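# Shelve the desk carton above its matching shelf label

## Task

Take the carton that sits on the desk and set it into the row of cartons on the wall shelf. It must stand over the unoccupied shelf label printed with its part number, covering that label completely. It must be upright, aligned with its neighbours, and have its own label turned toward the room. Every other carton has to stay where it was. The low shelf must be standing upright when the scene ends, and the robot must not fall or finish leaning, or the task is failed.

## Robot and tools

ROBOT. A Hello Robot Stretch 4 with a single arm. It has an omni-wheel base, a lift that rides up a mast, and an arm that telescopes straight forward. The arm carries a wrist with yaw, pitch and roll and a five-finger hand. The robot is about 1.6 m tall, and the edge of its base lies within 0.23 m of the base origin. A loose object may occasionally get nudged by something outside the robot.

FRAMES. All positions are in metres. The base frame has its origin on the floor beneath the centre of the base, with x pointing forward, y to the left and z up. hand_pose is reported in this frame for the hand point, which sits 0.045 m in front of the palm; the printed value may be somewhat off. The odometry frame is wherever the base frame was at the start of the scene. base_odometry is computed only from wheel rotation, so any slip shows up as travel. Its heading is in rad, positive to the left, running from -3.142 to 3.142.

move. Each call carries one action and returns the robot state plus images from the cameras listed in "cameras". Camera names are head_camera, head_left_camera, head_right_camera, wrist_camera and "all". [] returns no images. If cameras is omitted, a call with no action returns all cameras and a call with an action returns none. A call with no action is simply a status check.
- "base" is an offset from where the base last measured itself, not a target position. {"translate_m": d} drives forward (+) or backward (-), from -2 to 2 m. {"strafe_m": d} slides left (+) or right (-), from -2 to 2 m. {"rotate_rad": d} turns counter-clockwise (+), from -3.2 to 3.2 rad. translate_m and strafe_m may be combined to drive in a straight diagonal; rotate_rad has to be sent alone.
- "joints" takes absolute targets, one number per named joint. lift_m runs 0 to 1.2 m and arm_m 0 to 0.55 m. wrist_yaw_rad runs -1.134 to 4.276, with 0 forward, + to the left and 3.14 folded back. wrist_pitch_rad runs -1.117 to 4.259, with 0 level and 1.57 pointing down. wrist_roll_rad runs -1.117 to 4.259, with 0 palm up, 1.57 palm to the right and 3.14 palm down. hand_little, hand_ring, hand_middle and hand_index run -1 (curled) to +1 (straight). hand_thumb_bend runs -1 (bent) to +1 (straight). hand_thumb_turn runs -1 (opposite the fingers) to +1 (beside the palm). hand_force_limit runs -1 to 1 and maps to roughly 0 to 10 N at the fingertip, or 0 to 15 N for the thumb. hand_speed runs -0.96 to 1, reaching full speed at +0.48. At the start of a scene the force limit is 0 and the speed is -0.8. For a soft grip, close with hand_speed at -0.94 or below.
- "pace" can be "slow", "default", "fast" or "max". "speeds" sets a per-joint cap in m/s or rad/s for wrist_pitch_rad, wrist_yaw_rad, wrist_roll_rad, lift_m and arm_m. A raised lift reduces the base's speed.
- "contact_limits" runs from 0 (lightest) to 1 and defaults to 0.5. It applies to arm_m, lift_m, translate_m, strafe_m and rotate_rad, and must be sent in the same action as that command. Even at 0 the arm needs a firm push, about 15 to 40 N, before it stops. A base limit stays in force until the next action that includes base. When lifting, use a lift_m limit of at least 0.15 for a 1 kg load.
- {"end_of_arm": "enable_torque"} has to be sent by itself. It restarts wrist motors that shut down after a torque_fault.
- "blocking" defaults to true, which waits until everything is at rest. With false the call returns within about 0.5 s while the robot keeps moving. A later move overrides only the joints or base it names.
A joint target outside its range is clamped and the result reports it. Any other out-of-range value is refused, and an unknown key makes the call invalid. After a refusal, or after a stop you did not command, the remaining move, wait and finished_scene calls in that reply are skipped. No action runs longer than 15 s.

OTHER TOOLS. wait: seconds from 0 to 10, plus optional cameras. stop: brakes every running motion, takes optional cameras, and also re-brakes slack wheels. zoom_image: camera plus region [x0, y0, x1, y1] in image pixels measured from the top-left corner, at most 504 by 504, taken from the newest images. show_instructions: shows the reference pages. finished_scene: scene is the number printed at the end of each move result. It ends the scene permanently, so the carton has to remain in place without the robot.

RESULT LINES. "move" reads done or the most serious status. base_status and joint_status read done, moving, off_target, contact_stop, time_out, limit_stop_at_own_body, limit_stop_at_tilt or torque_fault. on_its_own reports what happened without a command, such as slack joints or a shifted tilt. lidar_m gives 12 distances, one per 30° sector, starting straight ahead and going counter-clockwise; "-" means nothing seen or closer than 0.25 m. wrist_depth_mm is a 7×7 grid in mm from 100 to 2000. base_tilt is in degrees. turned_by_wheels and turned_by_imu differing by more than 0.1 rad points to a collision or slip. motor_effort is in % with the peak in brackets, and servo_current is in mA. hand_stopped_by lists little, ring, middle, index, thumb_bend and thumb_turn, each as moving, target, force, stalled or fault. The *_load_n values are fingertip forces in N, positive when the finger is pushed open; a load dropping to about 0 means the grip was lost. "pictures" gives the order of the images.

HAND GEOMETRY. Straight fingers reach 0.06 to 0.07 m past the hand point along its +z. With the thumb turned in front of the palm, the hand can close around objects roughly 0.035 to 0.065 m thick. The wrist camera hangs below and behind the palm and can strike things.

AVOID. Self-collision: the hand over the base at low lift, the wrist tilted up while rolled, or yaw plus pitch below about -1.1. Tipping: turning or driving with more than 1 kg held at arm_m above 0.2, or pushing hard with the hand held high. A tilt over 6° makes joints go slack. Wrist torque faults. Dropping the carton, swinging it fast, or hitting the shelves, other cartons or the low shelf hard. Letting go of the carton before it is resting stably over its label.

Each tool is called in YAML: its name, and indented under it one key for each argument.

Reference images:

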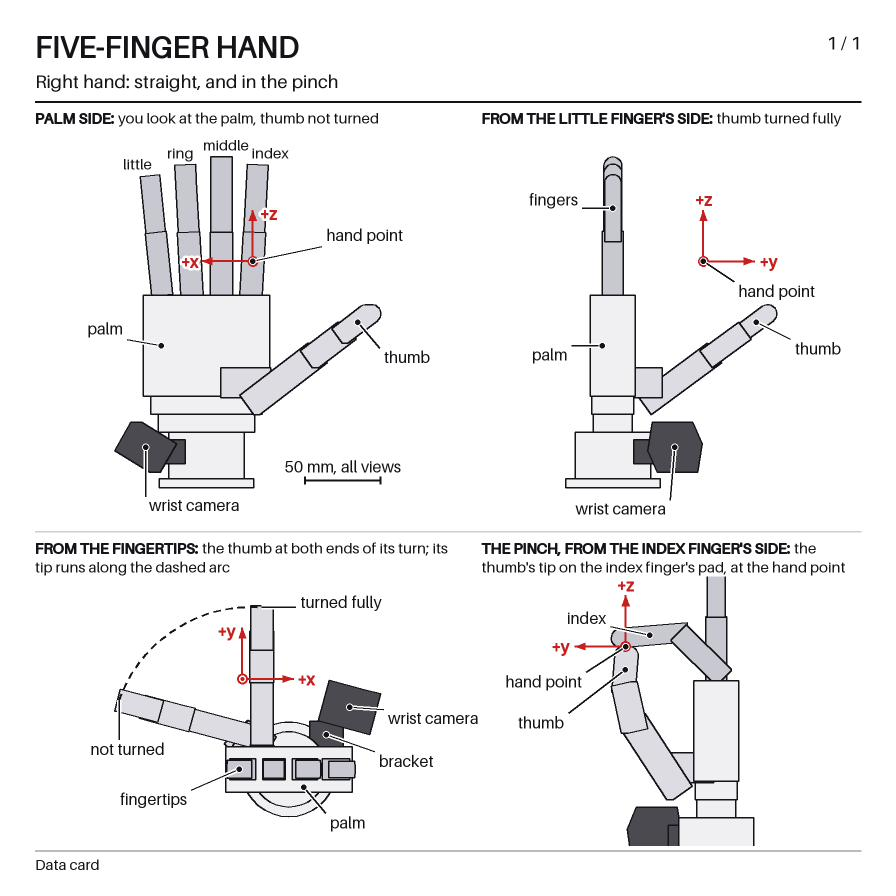

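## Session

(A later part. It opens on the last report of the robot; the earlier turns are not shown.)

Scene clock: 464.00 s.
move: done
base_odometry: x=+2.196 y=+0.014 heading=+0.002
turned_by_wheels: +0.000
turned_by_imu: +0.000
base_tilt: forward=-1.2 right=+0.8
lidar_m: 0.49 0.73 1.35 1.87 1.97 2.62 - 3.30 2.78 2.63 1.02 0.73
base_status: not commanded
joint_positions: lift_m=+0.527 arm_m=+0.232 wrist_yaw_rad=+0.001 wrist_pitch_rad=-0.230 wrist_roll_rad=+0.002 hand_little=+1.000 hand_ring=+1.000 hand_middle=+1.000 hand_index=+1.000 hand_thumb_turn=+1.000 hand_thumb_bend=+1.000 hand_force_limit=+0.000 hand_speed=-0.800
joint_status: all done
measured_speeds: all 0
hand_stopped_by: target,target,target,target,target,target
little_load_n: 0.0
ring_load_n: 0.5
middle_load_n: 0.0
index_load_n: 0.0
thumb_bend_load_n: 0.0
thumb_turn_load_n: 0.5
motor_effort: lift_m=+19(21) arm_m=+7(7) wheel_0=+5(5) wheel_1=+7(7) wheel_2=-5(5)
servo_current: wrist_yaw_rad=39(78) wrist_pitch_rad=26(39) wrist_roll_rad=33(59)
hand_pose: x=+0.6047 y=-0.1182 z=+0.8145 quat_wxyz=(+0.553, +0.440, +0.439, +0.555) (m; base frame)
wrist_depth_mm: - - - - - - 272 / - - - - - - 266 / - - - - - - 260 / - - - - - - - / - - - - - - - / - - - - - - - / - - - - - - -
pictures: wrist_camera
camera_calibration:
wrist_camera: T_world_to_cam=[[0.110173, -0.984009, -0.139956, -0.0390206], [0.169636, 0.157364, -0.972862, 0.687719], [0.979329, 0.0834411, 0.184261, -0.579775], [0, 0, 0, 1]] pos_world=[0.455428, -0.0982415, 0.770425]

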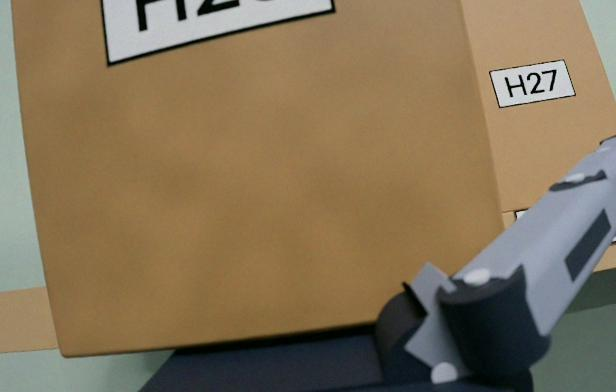

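move:
  joints: {"lift_m": 0.555, "wrist_pitch_rad": -0.115, "arm_m": 0.228}
  speeds: {"lift_m": 0.03, "wrist_pitch_rad": 0.125, "arm_m": 0.01}
  cameras: ["wrist_camera"]

move:
  joints: {"lift_m": 0.580, "wrist_pitch_rad": 0.0, "arm_m": 0.225}
  speeds: {"lift_m": 0.03, "wrist_pitch_rad": 0.125, "arm_m": 0.01}
  cameras: ["wrist_camera","head_left_camera","head_right_camera"]

zoom_image:
  camera: "head_left_camera"
  region: [180, 280, 300, 380]

Scene clock: 473.53 s.
move: done
base_odometry: x=+2.196 y=+0.014 heading=+0.002
turned_by_wheels: +0.000
turned_by_imu: +0.000
base_tilt: forward=-1.1 right=+0.8
lidar_m: 0.51 0.73 1.35 1.89 1.96 2.62 - 3.27 2.77 2.65 1.04 0.74
base_status: not commanded
joint_positions: lift_m=+0.555 arm_m=+0.228 wrist_yaw_rad=+0.001 wrist_pitch_rad=-0.113 wrist_roll_rad=+0.002 hand_little=+1.000 hand_ring=+1.000 hand_middle=+1.000 hand_index=+1.000 hand_thumb_turn=+1.000 hand_thumb_bend=+1.000 hand_force_limit=+0.000 hand_speed=-0.800
joint_status: all done
measured_speeds: all 0
hand_stopped_by: target,target,target,target,target,target
little_load_n: 0.0
ring_load_n: 0.0
middle_load_n: 0.0
index_load_n: 0.0
thumb_bend_load_n: 0.0
thumb_turn_load_n: 0.0
motor_effort: lift_m=+24(29) arm_m=-7(10) wheel_0=+5(5) wheel_1=+7(7) wheel_2=-5(5)
servo_current: wrist_yaw_rad=20(59) wrist_pitch_rad=0(46) wrist_roll_rad=52(65)
hand_pose: x=+0.6125 y=-0.1182 z=+0.8176 quat_wxyz=(+0.527, +0.471, +0.471, +0.528) (m; base frame)
wrist_depth_mm: - - - - - - 262 / - - - - - - 260 / - - - - - - 257 / - - - - - - - / - - - - - - - / - - - - - - - / - - - - - - -
pictures: wrist_camera
camera_calibration:
wrist_camera: T_world_to_cam=[[0.0931556, -0.984016, -0.151771, -0.0193402], [0.0547994, 0.15727, -0.986034, 0.770572], [0.994142, 0.0835376, 0.0685741, -0.502501], [0, 0, 0, 1]] pos_world=[0.459132, -0.0982416, 0.791334]

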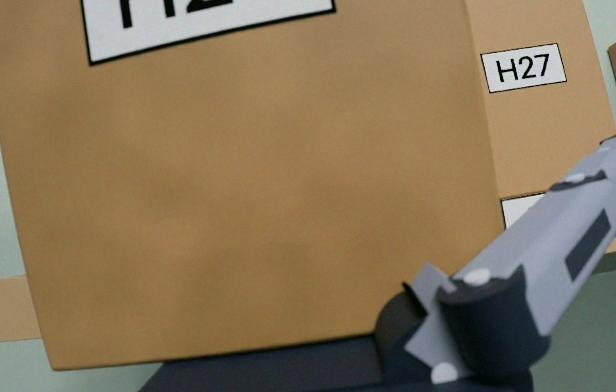

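Scene clock: 474.83 s.
move: done
base_odometry: x=+2.196 y=+0.014 heading=+0.002
turned_by_wheels: +0.000
turned_by_imu: +0.000
base_tilt: forward=-1.3 right=+0.8
lidar_m: 0.51 0.74 1.36 1.89 1.95 2.63 - 3.28 2.75 2.64 1.04 0.74
base_status: not commanded
joint_positions: lift_m=+0.580 arm_m=+0.225 wrist_yaw_rad=+0.001 wrist_pitch_rad=+0.002 wrist_roll_rad=+0.002 hand_little=+1.000 hand_ring=+1.000 hand_middle=+1.000 hand_index=+1.000 hand_thumb_turn=+1.000 hand_thumb_bend=+1.000 hand_force_limit=+0.000 hand_speed=-0.800
joint_status: all done
measured_speeds: all 0
hand_stopped_by: target,target,target,target,target,target
little_load_n: 0.0
ring_load_n: 0.0
middle_load_n: 0.0
index_load_n: 0.0
thumb_bend_load_n: 0.0
thumb_turn_load_n: 0.0
motor_effort: lift_m=+24(28) arm_m=-7(10) wheel_0=+5(5) wheel_1=+7(7) wheel_2=-5(5)
servo_current: wrist_yaw_rad=26(72) wrist_pitch_rad=33(52) wrist_roll_rad=52(59)
hand_pose: x=+0.6178 y=-0.1182 z=+0.8176 quat_wxyz=(+0.499, +0.501, +0.500, +0.500) (m; base frame)
wrist_depth_mm: - - - - - - 251 / - - - - - - 254 / - - - - - - - / - - - - - - - / - - - - - - - / - - - - - - - / - - - - - - -
pictures: head_left_camera, head_right_camera, wrist_camera
camera_calibration:
wrist_camera: T_world_to_cam=[[0.0750951, -0.984032, -0.161372, -0.000834589], [-0.0589333, 0.157166, -0.985812, 0.840296], [0.995433, 0.0835399, -0.0461899, -0.41472], [0, 0, 0, 1]] pos_world=[0.46241, -0.0982419, 0.809083]

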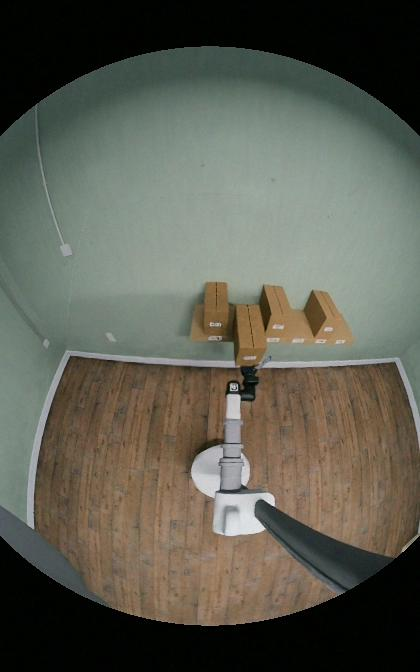

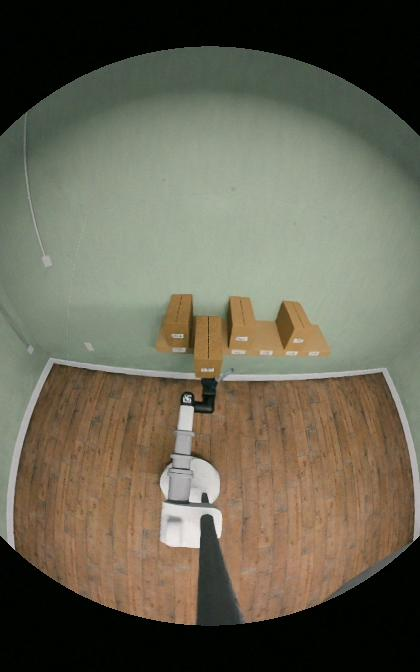

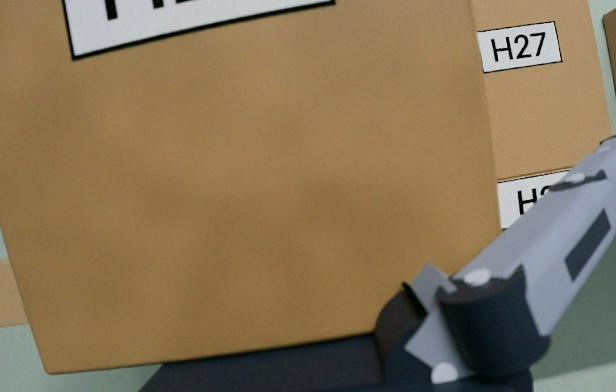

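Scaled by 4.200 from the camera's 420x672 image, which has a finer 600x960 frame.

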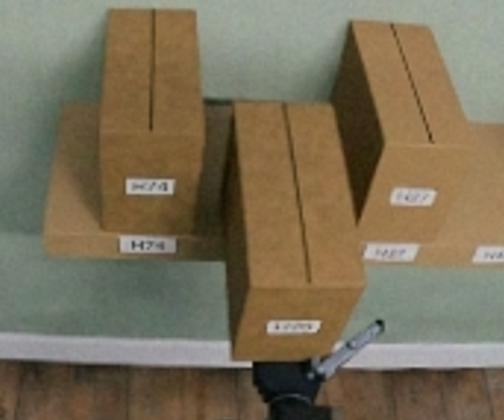

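zoom_image:
  camera: "head_right_camera"
  region: [150, 290, 270, 390]

Scaled by 4.200 from the camera's 420x672 image, which has a finer 600x960 frame.

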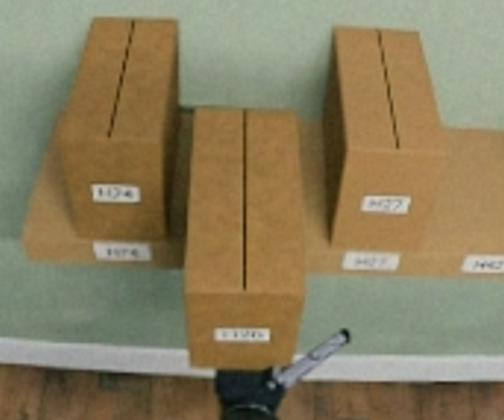

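move:
  joints: {"arm_m": 0.205}
  speeds: {"arm_m": 0.04}
  cameras: ["wrist_camera"]

Scene clock: 487.83 s.
move: done
base_odometry: x=+2.196 y=+0.014 heading=+0.002
turned_by_wheels: +0.000
turned_by_imu: +0.000
base_tilt: forward=-1.2 right=+0.7
lidar_m: 0.49 0.73 1.37 1.87 1.96 2.61 - 3.27 2.76 2.64 1.01 0.72
base_status: not commanded
joint_positions: lift_m=+0.580 arm_m=+0.205 wrist_yaw_rad=+0.001 wrist_pitch_rad=+0.002 wrist_roll_rad=+0.002 hand_little=+1.000 hand_ring=+1.000 hand_middle=+1.000 hand_index=+1.000 hand_thumb_turn=+1.000 hand_thumb_bend=+1.000 hand_force_limit=+0.000 hand_speed=-0.800
joint_status: all done
measured_speeds: all 0
hand_stopped_by: target,target,target,target,target,target
little_load_n: 0.0
ring_load_n: 0.0
middle_load_n: 0.0
index_load_n: 0.0
thumb_bend_load_n: 0.0
thumb_turn_load_n: 0.0
motor_effort: lift_m=+24(24) arm_m=-7(9) wheel_0=+5(5) wheel_1=+7(7) wheel_2=-5(5)
servo_current: wrist_yaw_rad=33(72) wrist_pitch_rad=20(59) wrist_roll_rad=46(52)
hand_pose: x=+0.5978 y=-0.1182 z=+0.8176 quat_wxyz=(+0.499, +0.501, +0.500, +0.500) (m; base frame)
wrist_depth_mm: - - - - - - 266 / - 101 - - - - 270 / 103 102 102 101 101 101 272 / - 104 103 104 103 - - / 298 107 - 105 105 - - / 298 109 108 107 - - - / - - - - - - -
pictures: wrist_camera
camera_calibration:
wrist_camera: T_world_to_cam=[[0.0750951, -0.984032, -0.161372, 0.000667314], [-0.0589333, 0.157166, -0.985812, 0.839117], [0.995433, 0.0835399, -0.0461899, -0.394811], [0, 0, 0, 1]] pos_world=[0.44241, -0.0982419, 0.809083]

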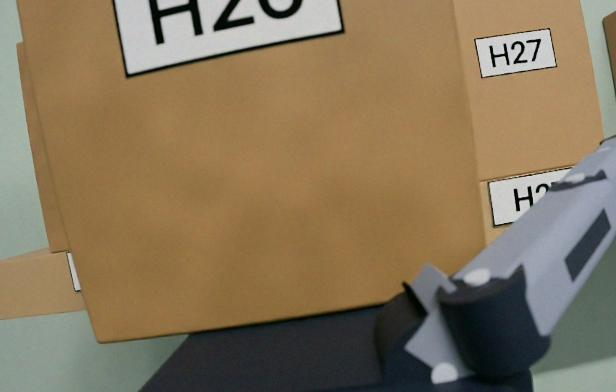

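move:
  joints: {"arm_m": 0.187}
  speeds: {"arm_m": 0.04}
  cameras: ["wrist_camera", "head_right_camera"]

zoom_image:
  camera: "head_right_camera"
  region: [150, 290, 270, 390]

Scene clock: 490.67 s.
move: done
base_odometry: x=+2.196 y=+0.014 heading=+0.002
turned_by_wheels: +0.000
turned_by_imu: +0.000
base_tilt: forward=-1.1 right=+0.7
lidar_m: 0.51 0.74 1.33 1.87 1.97 2.61 - 3.26 2.78 2.65 1.03 0.73
base_status: not commanded
joint_positions: lift_m=+0.580 arm_m=+0.187 wrist_yaw_rad=+0.001 wrist_pitch_rad=+0.002 wrist_roll_rad=+0.002 hand_little=+1.000 hand_ring=+1.000 hand_middle=+1.000 hand_index=+1.000 hand_thumb_turn=+1.000 hand_thumb_bend=+1.000 hand_force_limit=+0.000 hand_speed=-0.800
joint_status: all done
measured_speeds: all 0
hand_stopped_by: target,target,target,target,target,target
little_load_n: 0.0
ring_load_n: 0.0
middle_load_n: 0.0
index_load_n: 0.0
thumb_bend_load_n: 0.0
thumb_turn_load_n: 0.0
motor_effort: lift_m=+24(24) arm_m=-7(9) wheel_0=+5(5) wheel_1=+7(7) wheel_2=-5(5)
servo_current: wrist_yaw_rad=59(59) wrist_pitch_rad=26(46) wrist_roll_rad=46(65)
hand_pose: x=+0.5798 y=-0.1182 z=+0.8176 quat_wxyz=(+0.499, +0.501, +0.500, +0.500) (m; base frame)
wrist_depth_mm: - 115 114 113 112 283 281 / 312 117 116 116 114 285 282 / 314 120 118 117 116 117 285 / 319 122 121 120 119 - - / 319 125 124 122 121 - - / 320 128 126 124 - - - / - - - - - - -
pictures: head_right_camera, wrist_camera
camera_calibration:
wrist_camera: T_world_to_cam=[[0.0750951, -0.984032, -0.161372, 0.00201903], [-0.0589333, 0.157166, -0.985812, 0.838056], [0.995433, 0.0835399, -0.0461899, -0.376893], [0, 0, 0, 1]] pos_world=[0.42441, -0.0982419, 0.809083]

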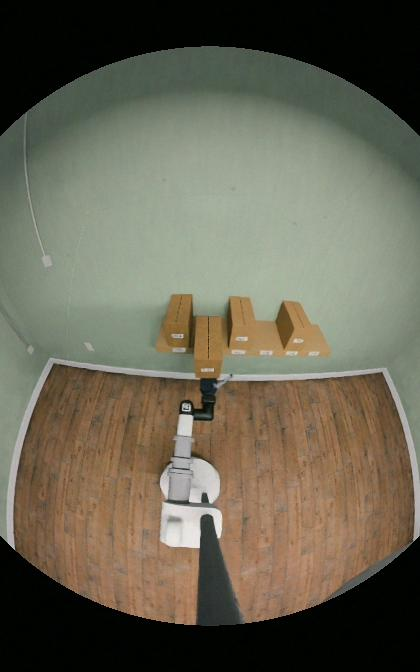

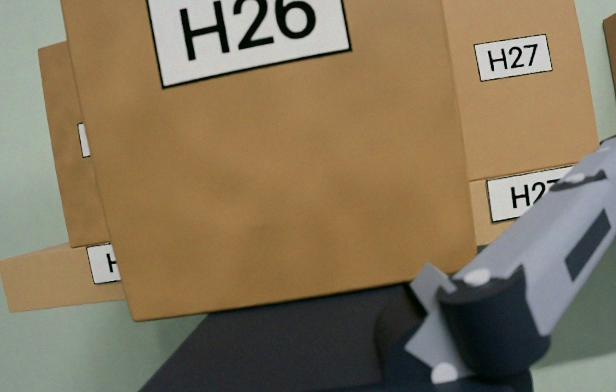

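Scaled by 4.200 from the camera's 420x672 image, which has a finer 600x960 frame.

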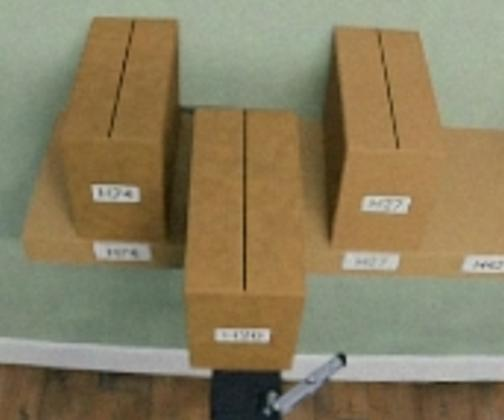

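move:
  joints: {"lift_m": 0.5565, "wrist_pitch_rad": -0.18}
  speeds: {"lift_m": 0.012, "wrist_pitch_rad": 0.09}
  cameras: ["wrist_camera", "head_right_camera"]

zoom_image:
  camera: "head_right_camera"
  region: [150, 290, 270, 390]

Scene clock: 501.73 s.
move: done
base_odometry: x=+2.196 y=+0.014 heading=+0.002
turned_by_wheels: +0.000
turned_by_imu: +0.000
base_tilt: forward=-1.2 right=+0.8
lidar_m: 0.51 0.74 1.35 1.88 1.95 2.64 - 3.27 2.77 2.64 1.02 0.74
base_status: not commanded
joint_positions: lift_m=+0.557 arm_m=+0.187 wrist_yaw_rad=+0.001 wrist_pitch_rad=-0.165 wrist_roll_rad=+0.002 hand_little=+1.000 hand_ring=+1.000 hand_middle=+1.000 hand_index=+1.000 hand_thumb_turn=+1.000 hand_thumb_bend=+1.000 hand_force_limit=+0.000 hand_speed=-0.800
joint_status: all done
measured_speeds: all 0
hand_stopped_by: target,target,target,target,target,target
little_load_n: 0.0
ring_load_n: 0.0
middle_load_n: 0.5
index_load_n: 0.0
thumb_bend_load_n: 0.0
thumb_turn_load_n: 0.0
motor_effort: lift_m=+18(27) arm_m=-7(7) wheel_0=+5(5) wheel_1=+7(7) wheel_2=-5(5)
servo_current: wrist_yaw_rad=52(65) wrist_pitch_rad=72(91) wrist_roll_rad=52(59)
hand_pose: x=+0.5668 y=-0.1182 z=+0.8306 quat_wxyz=(+0.539, +0.457, +0.457, +0.540) (m; base frame)
wrist_depth_mm: - 141 138 135 134 312 307 / - 140 137 134 132 307 301 / - 139 135 133 130 301 297 / - 136 134 131 129 296 - / - 135 132 130 128 - - / 324 310 131 123 - - - / - - - - - - -
pictures: head_right_camera, wrist_camera
camera_calibration:
wrist_camera: T_world_to_cam=[[0.100824, -0.984025, -0.14673, -0.0216612], [0.106004, 0.157267, -0.98185, 0.753367], [0.989241, 0.0834404, 0.120167, -0.498001], [0, 0, 0, 1]] pos_world=[0.414968, -0.0982418, 0.796359]

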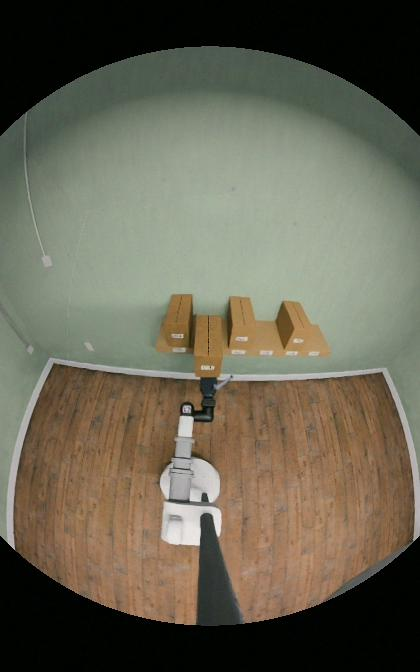

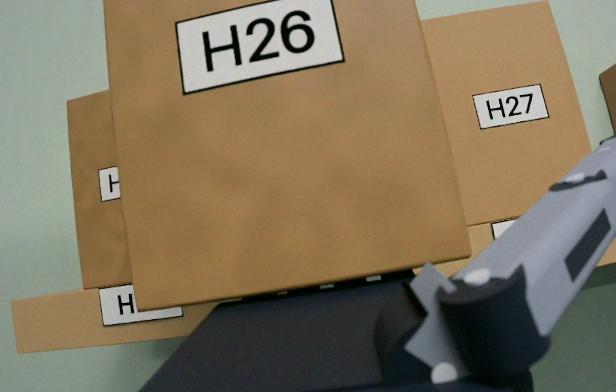

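Scaled by 4.200 from the camera's 420x672 image, which has a finer 600x960 frame.

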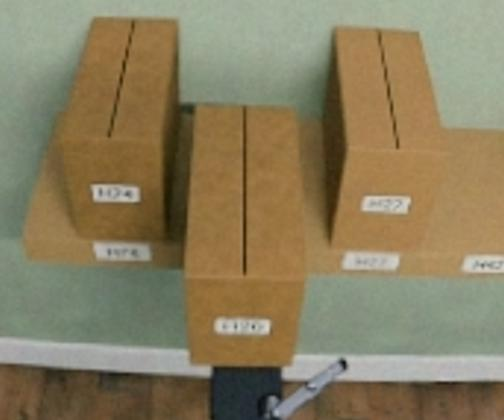

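move:
  joints: {"lift_m": 0.567}
  speeds: {"lift_m": 0.015}
  cameras: ["wrist_camera", "head_right_camera"]

zoom_image:
  camera: "head_right_camera"
  region: [150, 290, 270, 390]

Scene clock: 507.50 s.
move: done
base_odometry: x=+2.196 y=+0.014 heading=+0.002
turned_by_wheels: +0.000
turned_by_imu: +0.000
base_tilt: forward=-1.0 right=+0.7
lidar_m: 0.52 0.74 1.34 1.88 1.96 2.63 - 3.26 2.78 2.64 1.04 0.73
base_status: not commanded
joint_positions: lift_m=+0.567 arm_m=+0.187 wrist_yaw_rad=+0.001 wrist_pitch_rad=-0.165 wrist_roll_rad=+0.002 hand_little=+1.000 hand_ring=+1.000 hand_middle=+1.000 hand_index=+1.000 hand_thumb_turn=+1.000 hand_thumb_bend=+1.000 hand_force_limit=+0.000 hand_speed=-0.800
joint_status: all done
measured_speeds: all 0
hand_stopped_by: target,target,target,target,target,target
little_load_n: 0.0
ring_load_n: 0.0
middle_load_n: 0.5
index_load_n: 0.0
thumb_bend_load_n: 0.0
thumb_turn_load_n: 0.0
motor_effort: lift_m=+25(29) arm_m=-7(7) wheel_0=+5(5) wheel_1=+7(7) wheel_2=-5(5)
servo_current: wrist_yaw_rad=13(59) wrist_pitch_rad=65(72) wrist_roll_rad=52(52)
hand_pose: x=+0.5668 y=-0.1182 z=+0.8406 quat_wxyz=(+0.539, +0.457, +0.457, +0.540) (m; base frame)
wrist_depth_mm: - 149 145 142 140 310 306 / - 145 142 139 136 307 301 / - 143 139 136 133 301 298 / - 140 136 133 130 297 - / - 137 133 131 129 293 - / 324 320 172 123 - - - / 320 312 - - - - -
pictures: head_right_camera, wrist_camera
camera_calibration:
wrist_camera: T_world_to_cam=[[0.100824, -0.984025, -0.14673, -0.0201939], [0.106004, 0.157267, -0.98185, 0.763186], [0.989241, 0.0834404, 0.120167, -0.499203], [0, 0, 0, 1]] pos_world=[0.414968, -0.0982418, 0.806359]

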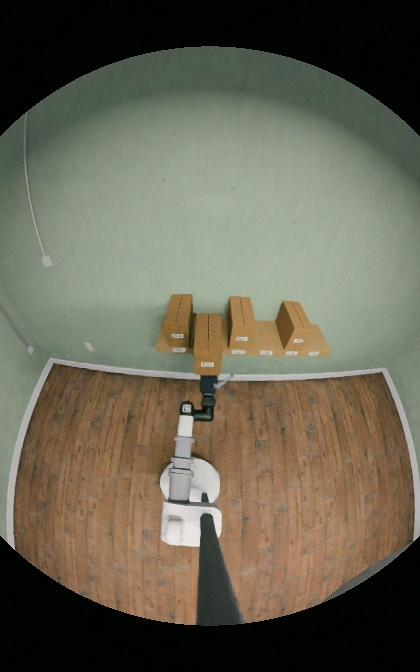

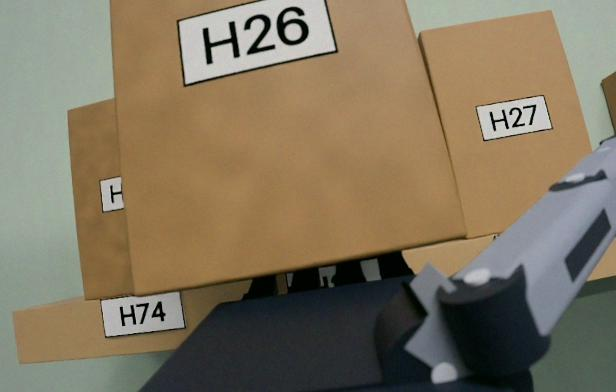

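Scaled by 4.200 from the camera's 420x672 image, which has a finer 600x960 frame.

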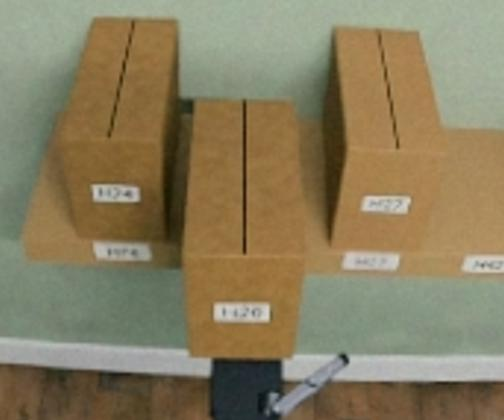

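move:
  joints: {"lift_m": 0.573}
  speeds: {"lift_m": 0.015}

move:
  base: {"translate_m": 0.04, "strafe_m": -0.006}
  pace: "slow"
  contact_limits: {"translate_m": 0.3}
  cameras: ["wrist_camera", "head_right_camera"]

zoom_image:
  camera: "head_right_camera"
  region: [150, 290, 270, 390]

Scene clock: 519.53 s.
move: done
base_odometry: x=+2.196 y=+0.014 heading=+0.002
turned_by_wheels: +0.000
turned_by_imu: +0.000
base_tilt: forward=-1.0 right=+0.6
lidar_m: 0.52 0.75 1.35 1.88 1.97 2.60 - 3.31 2.77 2.64 1.04 0.73
base_status: not commanded
joint_positions: lift_m=+0.573 arm_m=+0.187 wrist_yaw_rad=+0.001 wrist_pitch_rad=-0.165 wrist_roll_rad=+0.002 hand_little=+1.000 hand_ring=+1.000 hand_middle=+1.000 hand_index=+1.000 hand_thumb_turn=+1.000 hand_thumb_bend=+1.000 hand_force_limit=+0.000 hand_speed=-0.800
joint_status: all done
measured_speeds: all 0
hand_stopped_by: target,target,target,target,target,target
little_load_n: 0.0
ring_load_n: 0.0
middle_load_n: 0.5
index_load_n: 0.0
thumb_bend_load_n: 0.0
thumb_turn_load_n: 0.0
motor_effort: lift_m=+25(27) arm_m=-7(7) wheel_0=+5(5) wheel_1=+7(7) wheel_2=-5(5)
servo_current: wrist_yaw_rad=33(59) wrist_pitch_rad=65(91) wrist_roll_rad=39(52)
hand_pose: x=+0.5668 y=-0.1182 z=+0.8466 quat_wxyz=(+0.539, +0.457, +0.457, +0.540) (m; base frame)
wrist_depth_mm: - 154 150 146 143 309 - / - 149 146 142 138 307 301 / - 146 141 138 134 301 298 / - 142 137 134 131 297 - / - 138 134 132 166 294 - / 324 320 307 123 - - - / 320 312 - - - - -
pictures: none

Scene clock: 521.07 s.
move: done
base_odometry: x=+2.236 y=+0.008 heading=+0.003
turned_by_wheels: +0.001
turned_by_imu: +0.001
base_tilt: forward=-1.1 right=+0.7
lidar_m: 0.51 0.69 1.30 1.88 1.98 2.63 - 3.27 2.74 2.63 0.96 0.57
base_status: done
joint_positions: lift_m=+0.573 arm_m=+0.187 wrist_yaw_rad=+0.001 wrist_pitch_rad=-0.165 wrist_roll_rad=+0.002 hand_little=+1.000 hand_ring=+1.000 hand_middle=+1.000 hand_index=+1.000 hand_thumb_turn=+1.000 hand_thumb_bend=+1.000 hand_force_limit=+0.000 hand_speed=-0.800
joint_status: not commanded
measured_speeds: all 0
hand_stopped_by: target,target,target,target,target,target
little_load_n: 0.0
ring_load_n: 0.5
middle_load_n: 0.0
index_load_n: 0.0
thumb_bend_load_n: 0.0
thumb_turn_load_n: 0.0
motor_effort: lift_m=+25(25) arm_m=-7(7) wheel_0=+5(11) wheel_1=+7(10) wheel_2=-5(9)
servo_current: wrist_yaw_rad=65(72) wrist_pitch_rad=59(85) wrist_roll_rad=52(65)
contact_limits: translate_m 0.3
hand_pose: x=+0.5668 y=-0.1182 z=+0.8466 quat_wxyz=(+0.539, +0.457, +0.457, +0.540) (m; base frame)
wrist_depth_mm: - - 142 145 148 278 276 / - 297 137 139 144 272 272 / 297 293 132 135 140 144 267 / 290 287 129 131 133 137 - / 287 282 124 129 167 264 - / 281 278 268 123 - - - / 272 270 - - - - -
pictures: head_right_camera, wrist_camera
camera_calibration:
wrist_camera: T_world_to_cam=[[0.100824, -0.984025, -0.14673, -0.0193135], [0.106004, 0.157267, -0.98185, 0.769077], [0.989241, 0.0834404, 0.120167, -0.499924], [0, 0, 0, 1]] pos_world=[0.414968, -0.0982418, 0.812359]

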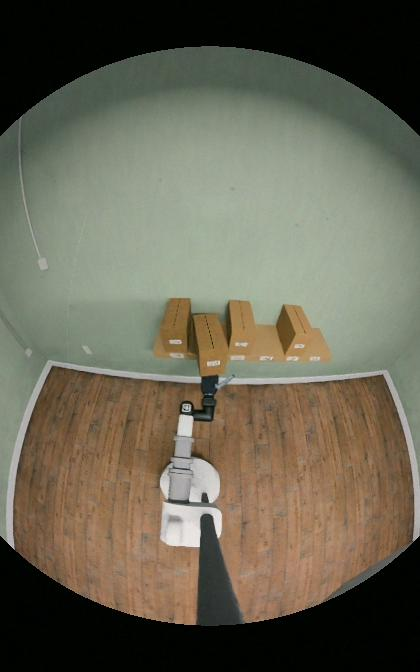

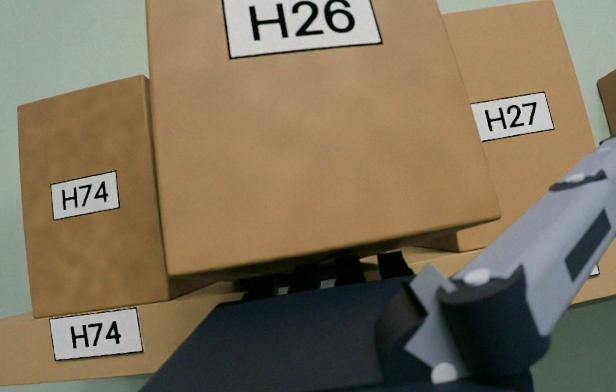

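Scaled by 4.200 from the camera's 420x672 image, which has a finer 600x960 frame.

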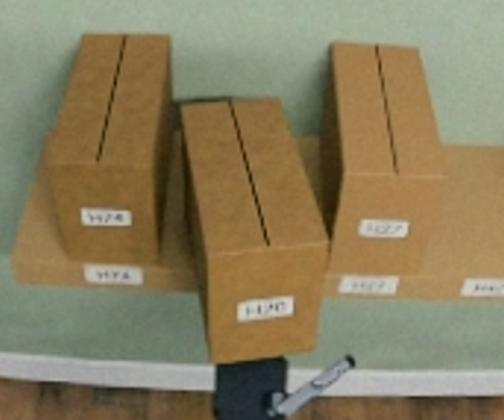

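move:
  joints: {"lift_m": 0.587, "wrist_pitch_rad": 0.0}
  speeds: {"lift_m": 0.008, "wrist_pitch_rad": 0.09}
  cameras: ["wrist_camera", "head_right_camera"]

zoom_image:
  camera: "head_right_camera"
  region: [150, 290, 270, 390]

"speeds": lift_m = 0.008 is out of range 0.01 to 0.5
Scene clock: 583.87 s.
base_odometry: x=+2.236 y=+0.008 heading=+0.003
turned_by_wheels: +0.000
turned_by_imu: +0.000
base_tilt: forward=-1.2 right=+0.7
lidar_m: 0.52 0.69 1.28 1.88 1.96 2.63 - 3.28 2.76 2.63 0.98 0.60
base_status: done
joint_positions: lift_m=+0.573 arm_m=+0.187 wrist_yaw_rad=+0.001 wrist_pitch_rad=-0.165 wrist_roll_rad=+0.002 hand_little=+1.000 hand_ring=+1.000 hand_middle=+1.000 hand_index=+1.000 hand_thumb_turn=+1.000 hand_thumb_bend=+1.000 hand_force_limit=+0.000 hand_speed=-0.800
joint_status: not commanded
measured_speeds: all 0
hand_stopped_by: target,target,target,target,target,target
little_load_n: 0.0
ring_load_n: 0.0
middle_load_n: 0.5
index_load_n: 0.0
thumb_bend_load_n: 0.0
thumb_turn_load_n: 0.0
motor_effort: lift_m=+25(25) arm_m=-7(7) wheel_0=+5(11) wheel_1=+7(10) wheel_2=-5(9)
servo_current: wrist_yaw_rad=59(72) wrist_pitch_rad=65(85) wrist_roll_rad=59(65)
contact_limits: translate_m 0.3
hand_pose: x=+0.5668 y=-0.1182 z=+0.8466 quat_wxyz=(+0.539, +0.457, +0.457, +0.540) (m; base frame)
wrist_depth_mm: - - 142 145 148 278 274 / - 297 137 140 144 272 271 / 297 294 132 135 139 143 267 / 291 287 128 131 133 137 - / 287 282 124 129 167 265 - / 282 279 268 123 - - - / 272 268 - - - - -
pictures: none

Scaled by 4.200 from the camera's 420x672 image, which has a finer 600x960 frame.
This view is cut from an older image: the scene may have changed since it was taken.

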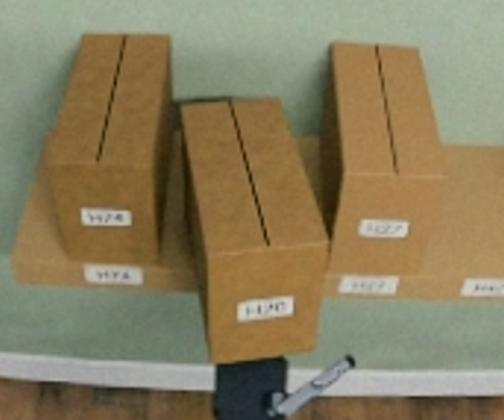

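move:
  joints: {"lift_m": 0.587, "wrist_pitch_rad": 0.0}
  speeds: {"lift_m": 0.012, "wrist_pitch_rad": 0.14}
  cameras: ["wrist_camera", "head_right_camera"]

zoom_image:
  camera: "head_right_camera"
  region: [150, 290, 270, 390]

Scene clock: 587.50 s.
move: done
base_odometry: x=+2.236 y=+0.008 heading=+0.003
turned_by_wheels: +0.000
turned_by_imu: +0.000
base_tilt: forward=-1.2 right=+0.7
lidar_m: 0.51 0.69 1.30 1.89 1.97 2.63 - 3.27 2.76 2.63 0.98 0.56
base_status: not commanded
joint_positions: lift_m=+0.587 arm_m=+0.187 wrist_yaw_rad=+0.001 wrist_pitch_rad=+0.002 wrist_roll_rad=+0.002 hand_little=+1.000 hand_ring=+1.000 hand_middle=+1.000 hand_index=+1.000 hand_thumb_turn=+1.000 hand_thumb_bend=+1.000 hand_force_limit=+0.000 hand_speed=-0.800
joint_status: all done
measured_speeds: all 0
hand_stopped_by: target,target,target,target,target,target
little_load_n: 0.0
ring_load_n: 0.0
middle_load_n: 0.0
index_load_n: 0.0
thumb_bend_load_n: 0.0
thumb_turn_load_n: 0.0
motor_effort: lift_m=+24(28) arm_m=-7(7) wheel_0=+5(5) wheel_1=+7(8) wheel_2=-5(5)
servo_current: wrist_yaw_rad=46(72) wrist_pitch_rad=39(59) wrist_roll_rad=59(72)
contact_limits: translate_m 0.3
hand_pose: x=+0.5798 y=-0.1182 z=+0.8247 quat_wxyz=(+0.499, +0.501, +0.500, +0.500) (m; base frame)
wrist_depth_mm: 266 111 113 117 121 126 252 / 270 112 114 118 123 127 253 / 271 270 116 119 124 129 255 / 273 272 116 120 125 130 - / 276 270 117 122 126 130 - / 274 270 119 122 - - - / - - - - - - -
pictures: head_right_camera, wrist_camera
camera_calibration:
wrist_camera: T_world_to_cam=[[0.0751676, -0.98405, -0.161232, 0.00301754], [-0.0585304, 0.157056, -0.985854, 0.844909], [0.995452, 0.0835412, -0.0457913, -0.376899], [0, 0, 0, 1]] pos_world=[0.424411, -0.0982422, 0.816184]

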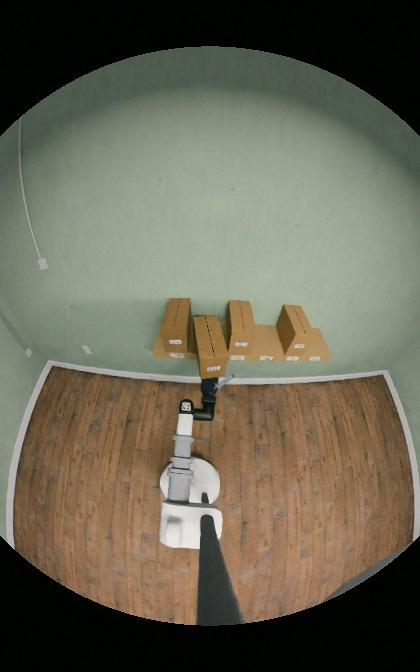

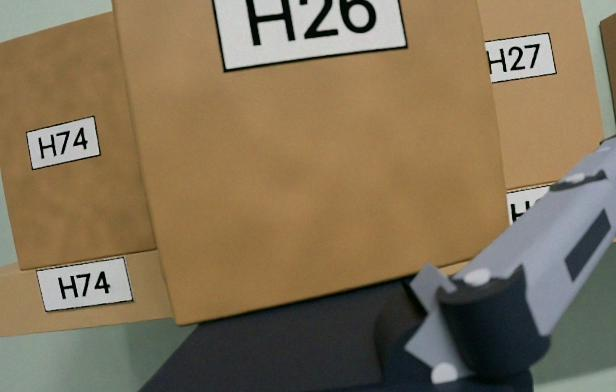

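Scaled by 4.200 from the camera's 420x672 image, which has a finer 600x960 frame.

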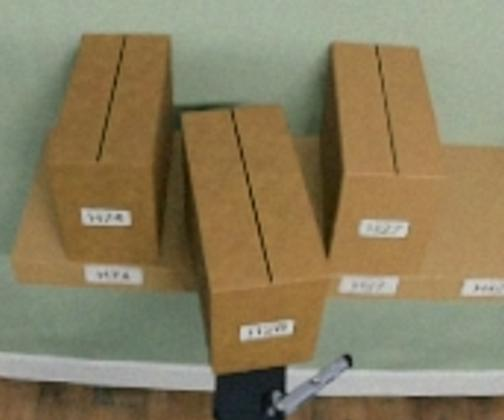

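move:
  base: {"strafe_m": -0.0435}
  joints: {"wrist_yaw_rad": 0.18, "arm_m": 0.19}
  speeds: {"wrist_yaw_rad": 0.25, "arm_m": 0.01}
  cameras: ["wrist_camera", "head_right_camera"]

zoom_image:
  camera: "head_right_camera"
  region: [150, 290, 270, 390]

Scene clock: 601.10 s.
move: done
base_odometry: x=+2.236 y=-0.035 heading=+0.003
turned_by_wheels: +0.000
turned_by_imu: +0.000
base_tilt: forward=-1.2 right=+0.8
lidar_m: 0.50 0.69 1.30 1.94 2.00 2.68 - 3.22 2.72 2.59 0.97 0.69
base_status: done
joint_positions: lift_m=+0.587 arm_m=+0.190 wrist_yaw_rad=+0.178 wrist_pitch_rad=+0.002 wrist_roll_rad=+0.002 hand_little=+1.000 hand_ring=+1.000 hand_middle=+1.000 hand_index=+1.000 hand_thumb_turn=+1.000 hand_thumb_bend=+1.000 hand_force_limit=+0.000 hand_speed=-0.800
joint_status: all done
measured_speeds: all 0
hand_stopped_by: target,target,target,target,target,target
little_load_n: 0.0
ring_load_n: 0.0
middle_load_n: 0.0
index_load_n: 0.0
thumb_bend_load_n: 0.0
thumb_turn_load_n: 0.0
motor_effort: lift_m=+24(25) arm_m=+7(9) wheel_0=+3(13) wheel_1=-4(13) wheel_2=+0(5)
servo_current: wrist_yaw_rad=59(65) wrist_pitch_rad=26(46) wrist_roll_rad=46(65)
hand_pose: x=+0.5996 y=-0.0773 z=+0.8247 quat_wxyz=(+0.453, +0.455, +0.542, +0.542) (m; base frame)
wrist_depth_mm: - 103 102 101 101 101 - / 291 104 103 103 103 102 - / 294 106 106 105 104 - 216 / 298 107 107 107 106 105 - / 303 110 - 108 107 - - / 307 112 111 109 - - - / - - - - - - -
pictures: head_right_camera, wrist_camera
camera_calibration:
wrist_camera: T_world_to_cam=[[0.24716, -0.955466, -0.161237, -0.0592473], [-0.0852547, 0.144312, -0.985853, 0.854702], [0.965217, 0.257409, -0.0457899, -0.368506], [0, 0, 0, 1]] pos_world=[0.443199, -0.0850954, 0.816184]

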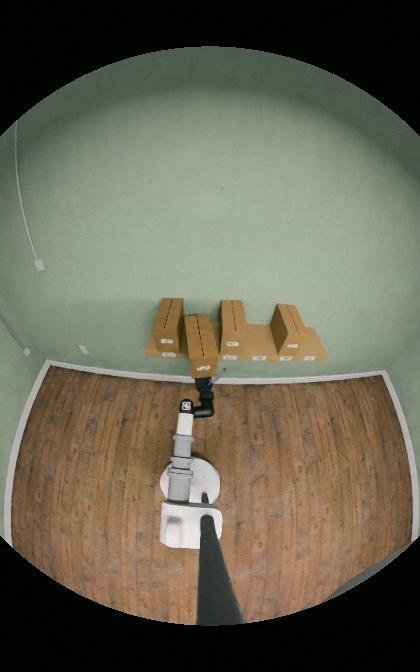

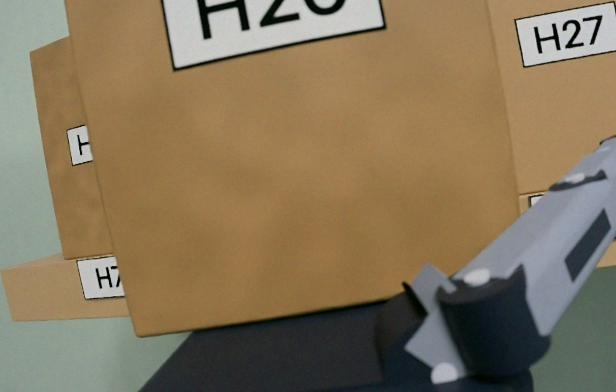

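Scaled by 4.200 from the camera's 420x672 image, which has a finer 600x960 frame.

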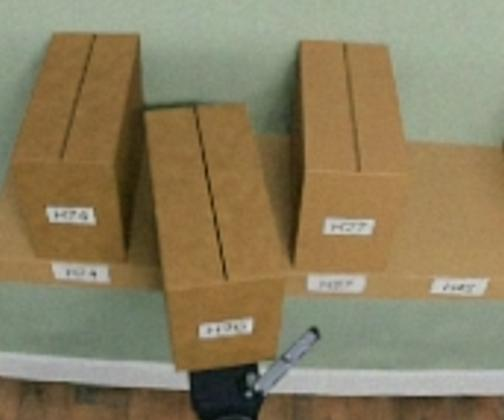

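move:
  joints: {"lift_m": 0.507, "wrist_pitch_rad": -0.345, "arm_m": 0.207}
  speeds: {"lift_m": 0.03, "wrist_pitch_rad": 0.13, "arm_m": 0.01}
  cameras: ["wrist_camera", "head_right_camera"]

zoom_image:
  camera: "head_right_camera"
  region: [150, 290, 270, 390]

Scene clock: 614.27 s.
move: done
base_odometry: x=+2.236 y=-0.035 heading=+0.003
turned_by_wheels: +0.000
turned_by_imu: +0.000
base_tilt: forward=-1.1 right=+0.7
lidar_m: 0.47 0.68 1.28 1.91 2.01 2.68 - 3.22 2.72 2.58 0.94 0.70
base_status: not commanded
joint_positions: lift_m=+0.507 arm_m=+0.207 wrist_yaw_rad=+0.178 wrist_pitch_rad=-0.331 wrist_roll_rad=+0.002 hand_little=+1.000 hand_ring=+1.000 hand_middle=+1.000 hand_index=+1.000 hand_thumb_turn=+1.000 hand_thumb_bend=+1.000 hand_force_limit=+0.000 hand_speed=-0.800
joint_status: all done
measured_speeds: all 0
hand_stopped_by: target,target,target,target,target,target
little_load_n: 0.0
ring_load_n: 0.0
middle_load_n: 0.0
index_load_n: 0.0
thumb_bend_load_n: 0.0
thumb_turn_load_n: 0.0
motor_effort: lift_m=+18(28) arm_m=+7(11) wheel_0=+3(3) wheel_1=-4(5) wheel_2=+0(0)
servo_current: wrist_yaw_rad=26(72) wrist_pitch_rad=72(91) wrist_roll_rad=39(65)
hand_pose: x=+0.5855 y=-0.0829 z=+0.8143 quat_wxyz=(+0.522, +0.373, +0.445, +0.625) (m; base frame)
wrist_depth_mm: - 110 109 108 107 106 245 / - 109 108 107 106 105 238 / - 108 107 106 105 104 231 / - 107 106 105 103 103 - / - 105 - 103 102 - - / 301 105 104 103 - - - / 296 273 - - - - -
pictures: head_right_camera, wrist_camera
camera_calibration:
wrist_camera: T_world_to_cam=[[0.295032, -0.946853, -0.12816, -0.116975], [0.235069, 0.201936, -0.950771, 0.632654], [0.92612, 0.250382, 0.282153, -0.598556], [0, 0, 0, 1]] pos_world=[0.440129, -0.0886462, 0.755402]

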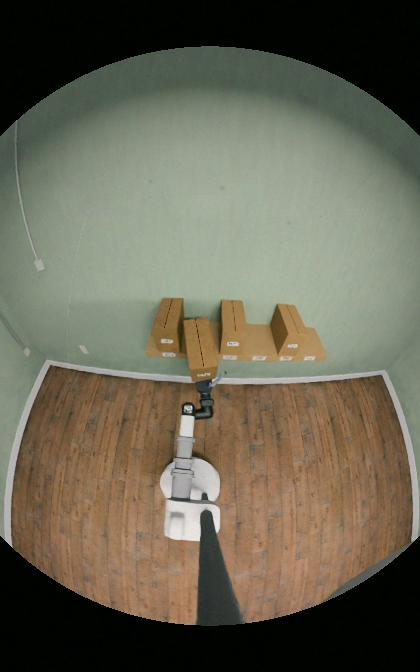

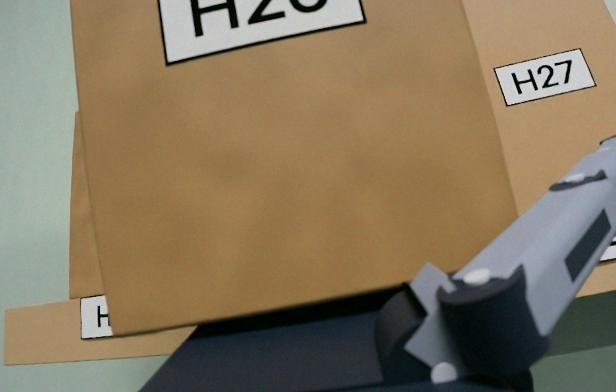

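Scaled by 4.200 from the camera's 420x672 image, which has a finer 600x960 frame.

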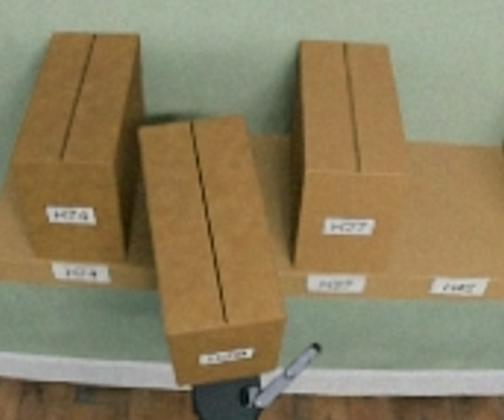

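move:
  joints: {"lift_m": 0.52, "wrist_pitch_rad": -0.37}
  speeds: {"lift_m": 0.02, "wrist_pitch_rad": 0.05}
  cameras: ["wrist_camera", "head_right_camera"]

zoom_image:
  camera: "head_right_camera"
  region: [150, 290, 270, 390]

Scene clock: 619.43 s.
move: done
base_odometry: x=+2.236 y=-0.035 heading=+0.003
turned_by_wheels: +0.000
turned_by_imu: +0.000
base_tilt: forward=-1.1 right=+0.7
lidar_m: 0.46 0.70 1.30 1.93 2.03 2.67 - 3.24 2.72 2.59 0.97 0.69
base_status: not commanded
joint_positions: lift_m=+0.520 arm_m=+0.207 wrist_yaw_rad=+0.178 wrist_pitch_rad=-0.354 wrist_roll_rad=+0.002 hand_little=+1.000 hand_ring=+1.000 hand_middle=+1.000 hand_index=+1.000 hand_thumb_turn=+1.000 hand_thumb_bend=+1.000 hand_force_limit=+0.000 hand_speed=-0.800
joint_status: all done
measured_speeds: all 0
hand_stopped_by: target,target,target,target,target,target
little_load_n: 0.0
ring_load_n: 0.0
middle_load_n: 0.5
index_load_n: 0.0
thumb_bend_load_n: 0.0
thumb_turn_load_n: 0.0
motor_effort: lift_m=+25(31) arm_m=+7(7) wheel_0=+2(3) wheel_1=-4(5) wheel_2=+0(0)
servo_current: wrist_yaw_rad=33(52) wrist_pitch_rad=59(104) wrist_roll_rad=39(65)
hand_pose: x=+0.5825 y=-0.0834 z=+0.8310 quat_wxyz=(+0.526, +0.367, +0.438, +0.630) (m; base frame)
wrist_depth_mm: - 110 108 107 106 105 250 / - 109 108 106 105 104 241 / - 107 106 105 105 103 233 / - 107 105 105 103 102 - / - 105 - 103 102 - - / 303 105 104 103 - - - / 293 273 - - - - -
pictures: head_right_camera, wrist_camera
camera_calibration:
wrist_camera: T_world_to_cam=[[0.297851, -0.946355, -0.125289, -0.118466], [0.256335, 0.205714, -0.944444, 0.632026], [0.919553, 0.249188, 0.303856, -0.614755], [0, 0, 0, 1]] pos_world=[0.438575, -0.088938, 0.768867]

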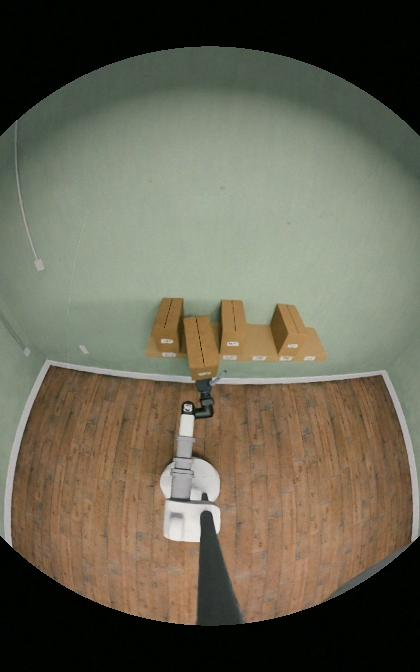

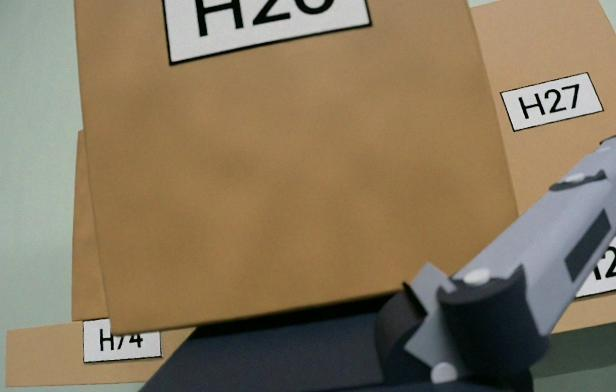

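Scaled by 4.200 from the camera's 420x672 image, which has a finer 600x960 frame.

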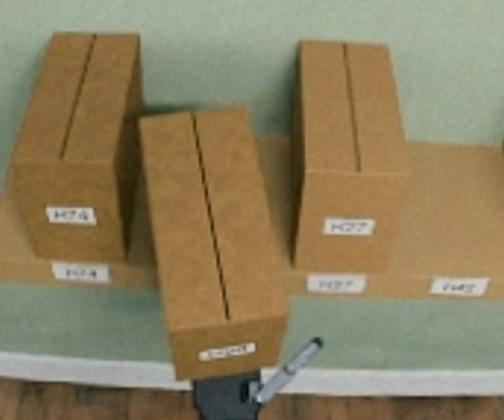

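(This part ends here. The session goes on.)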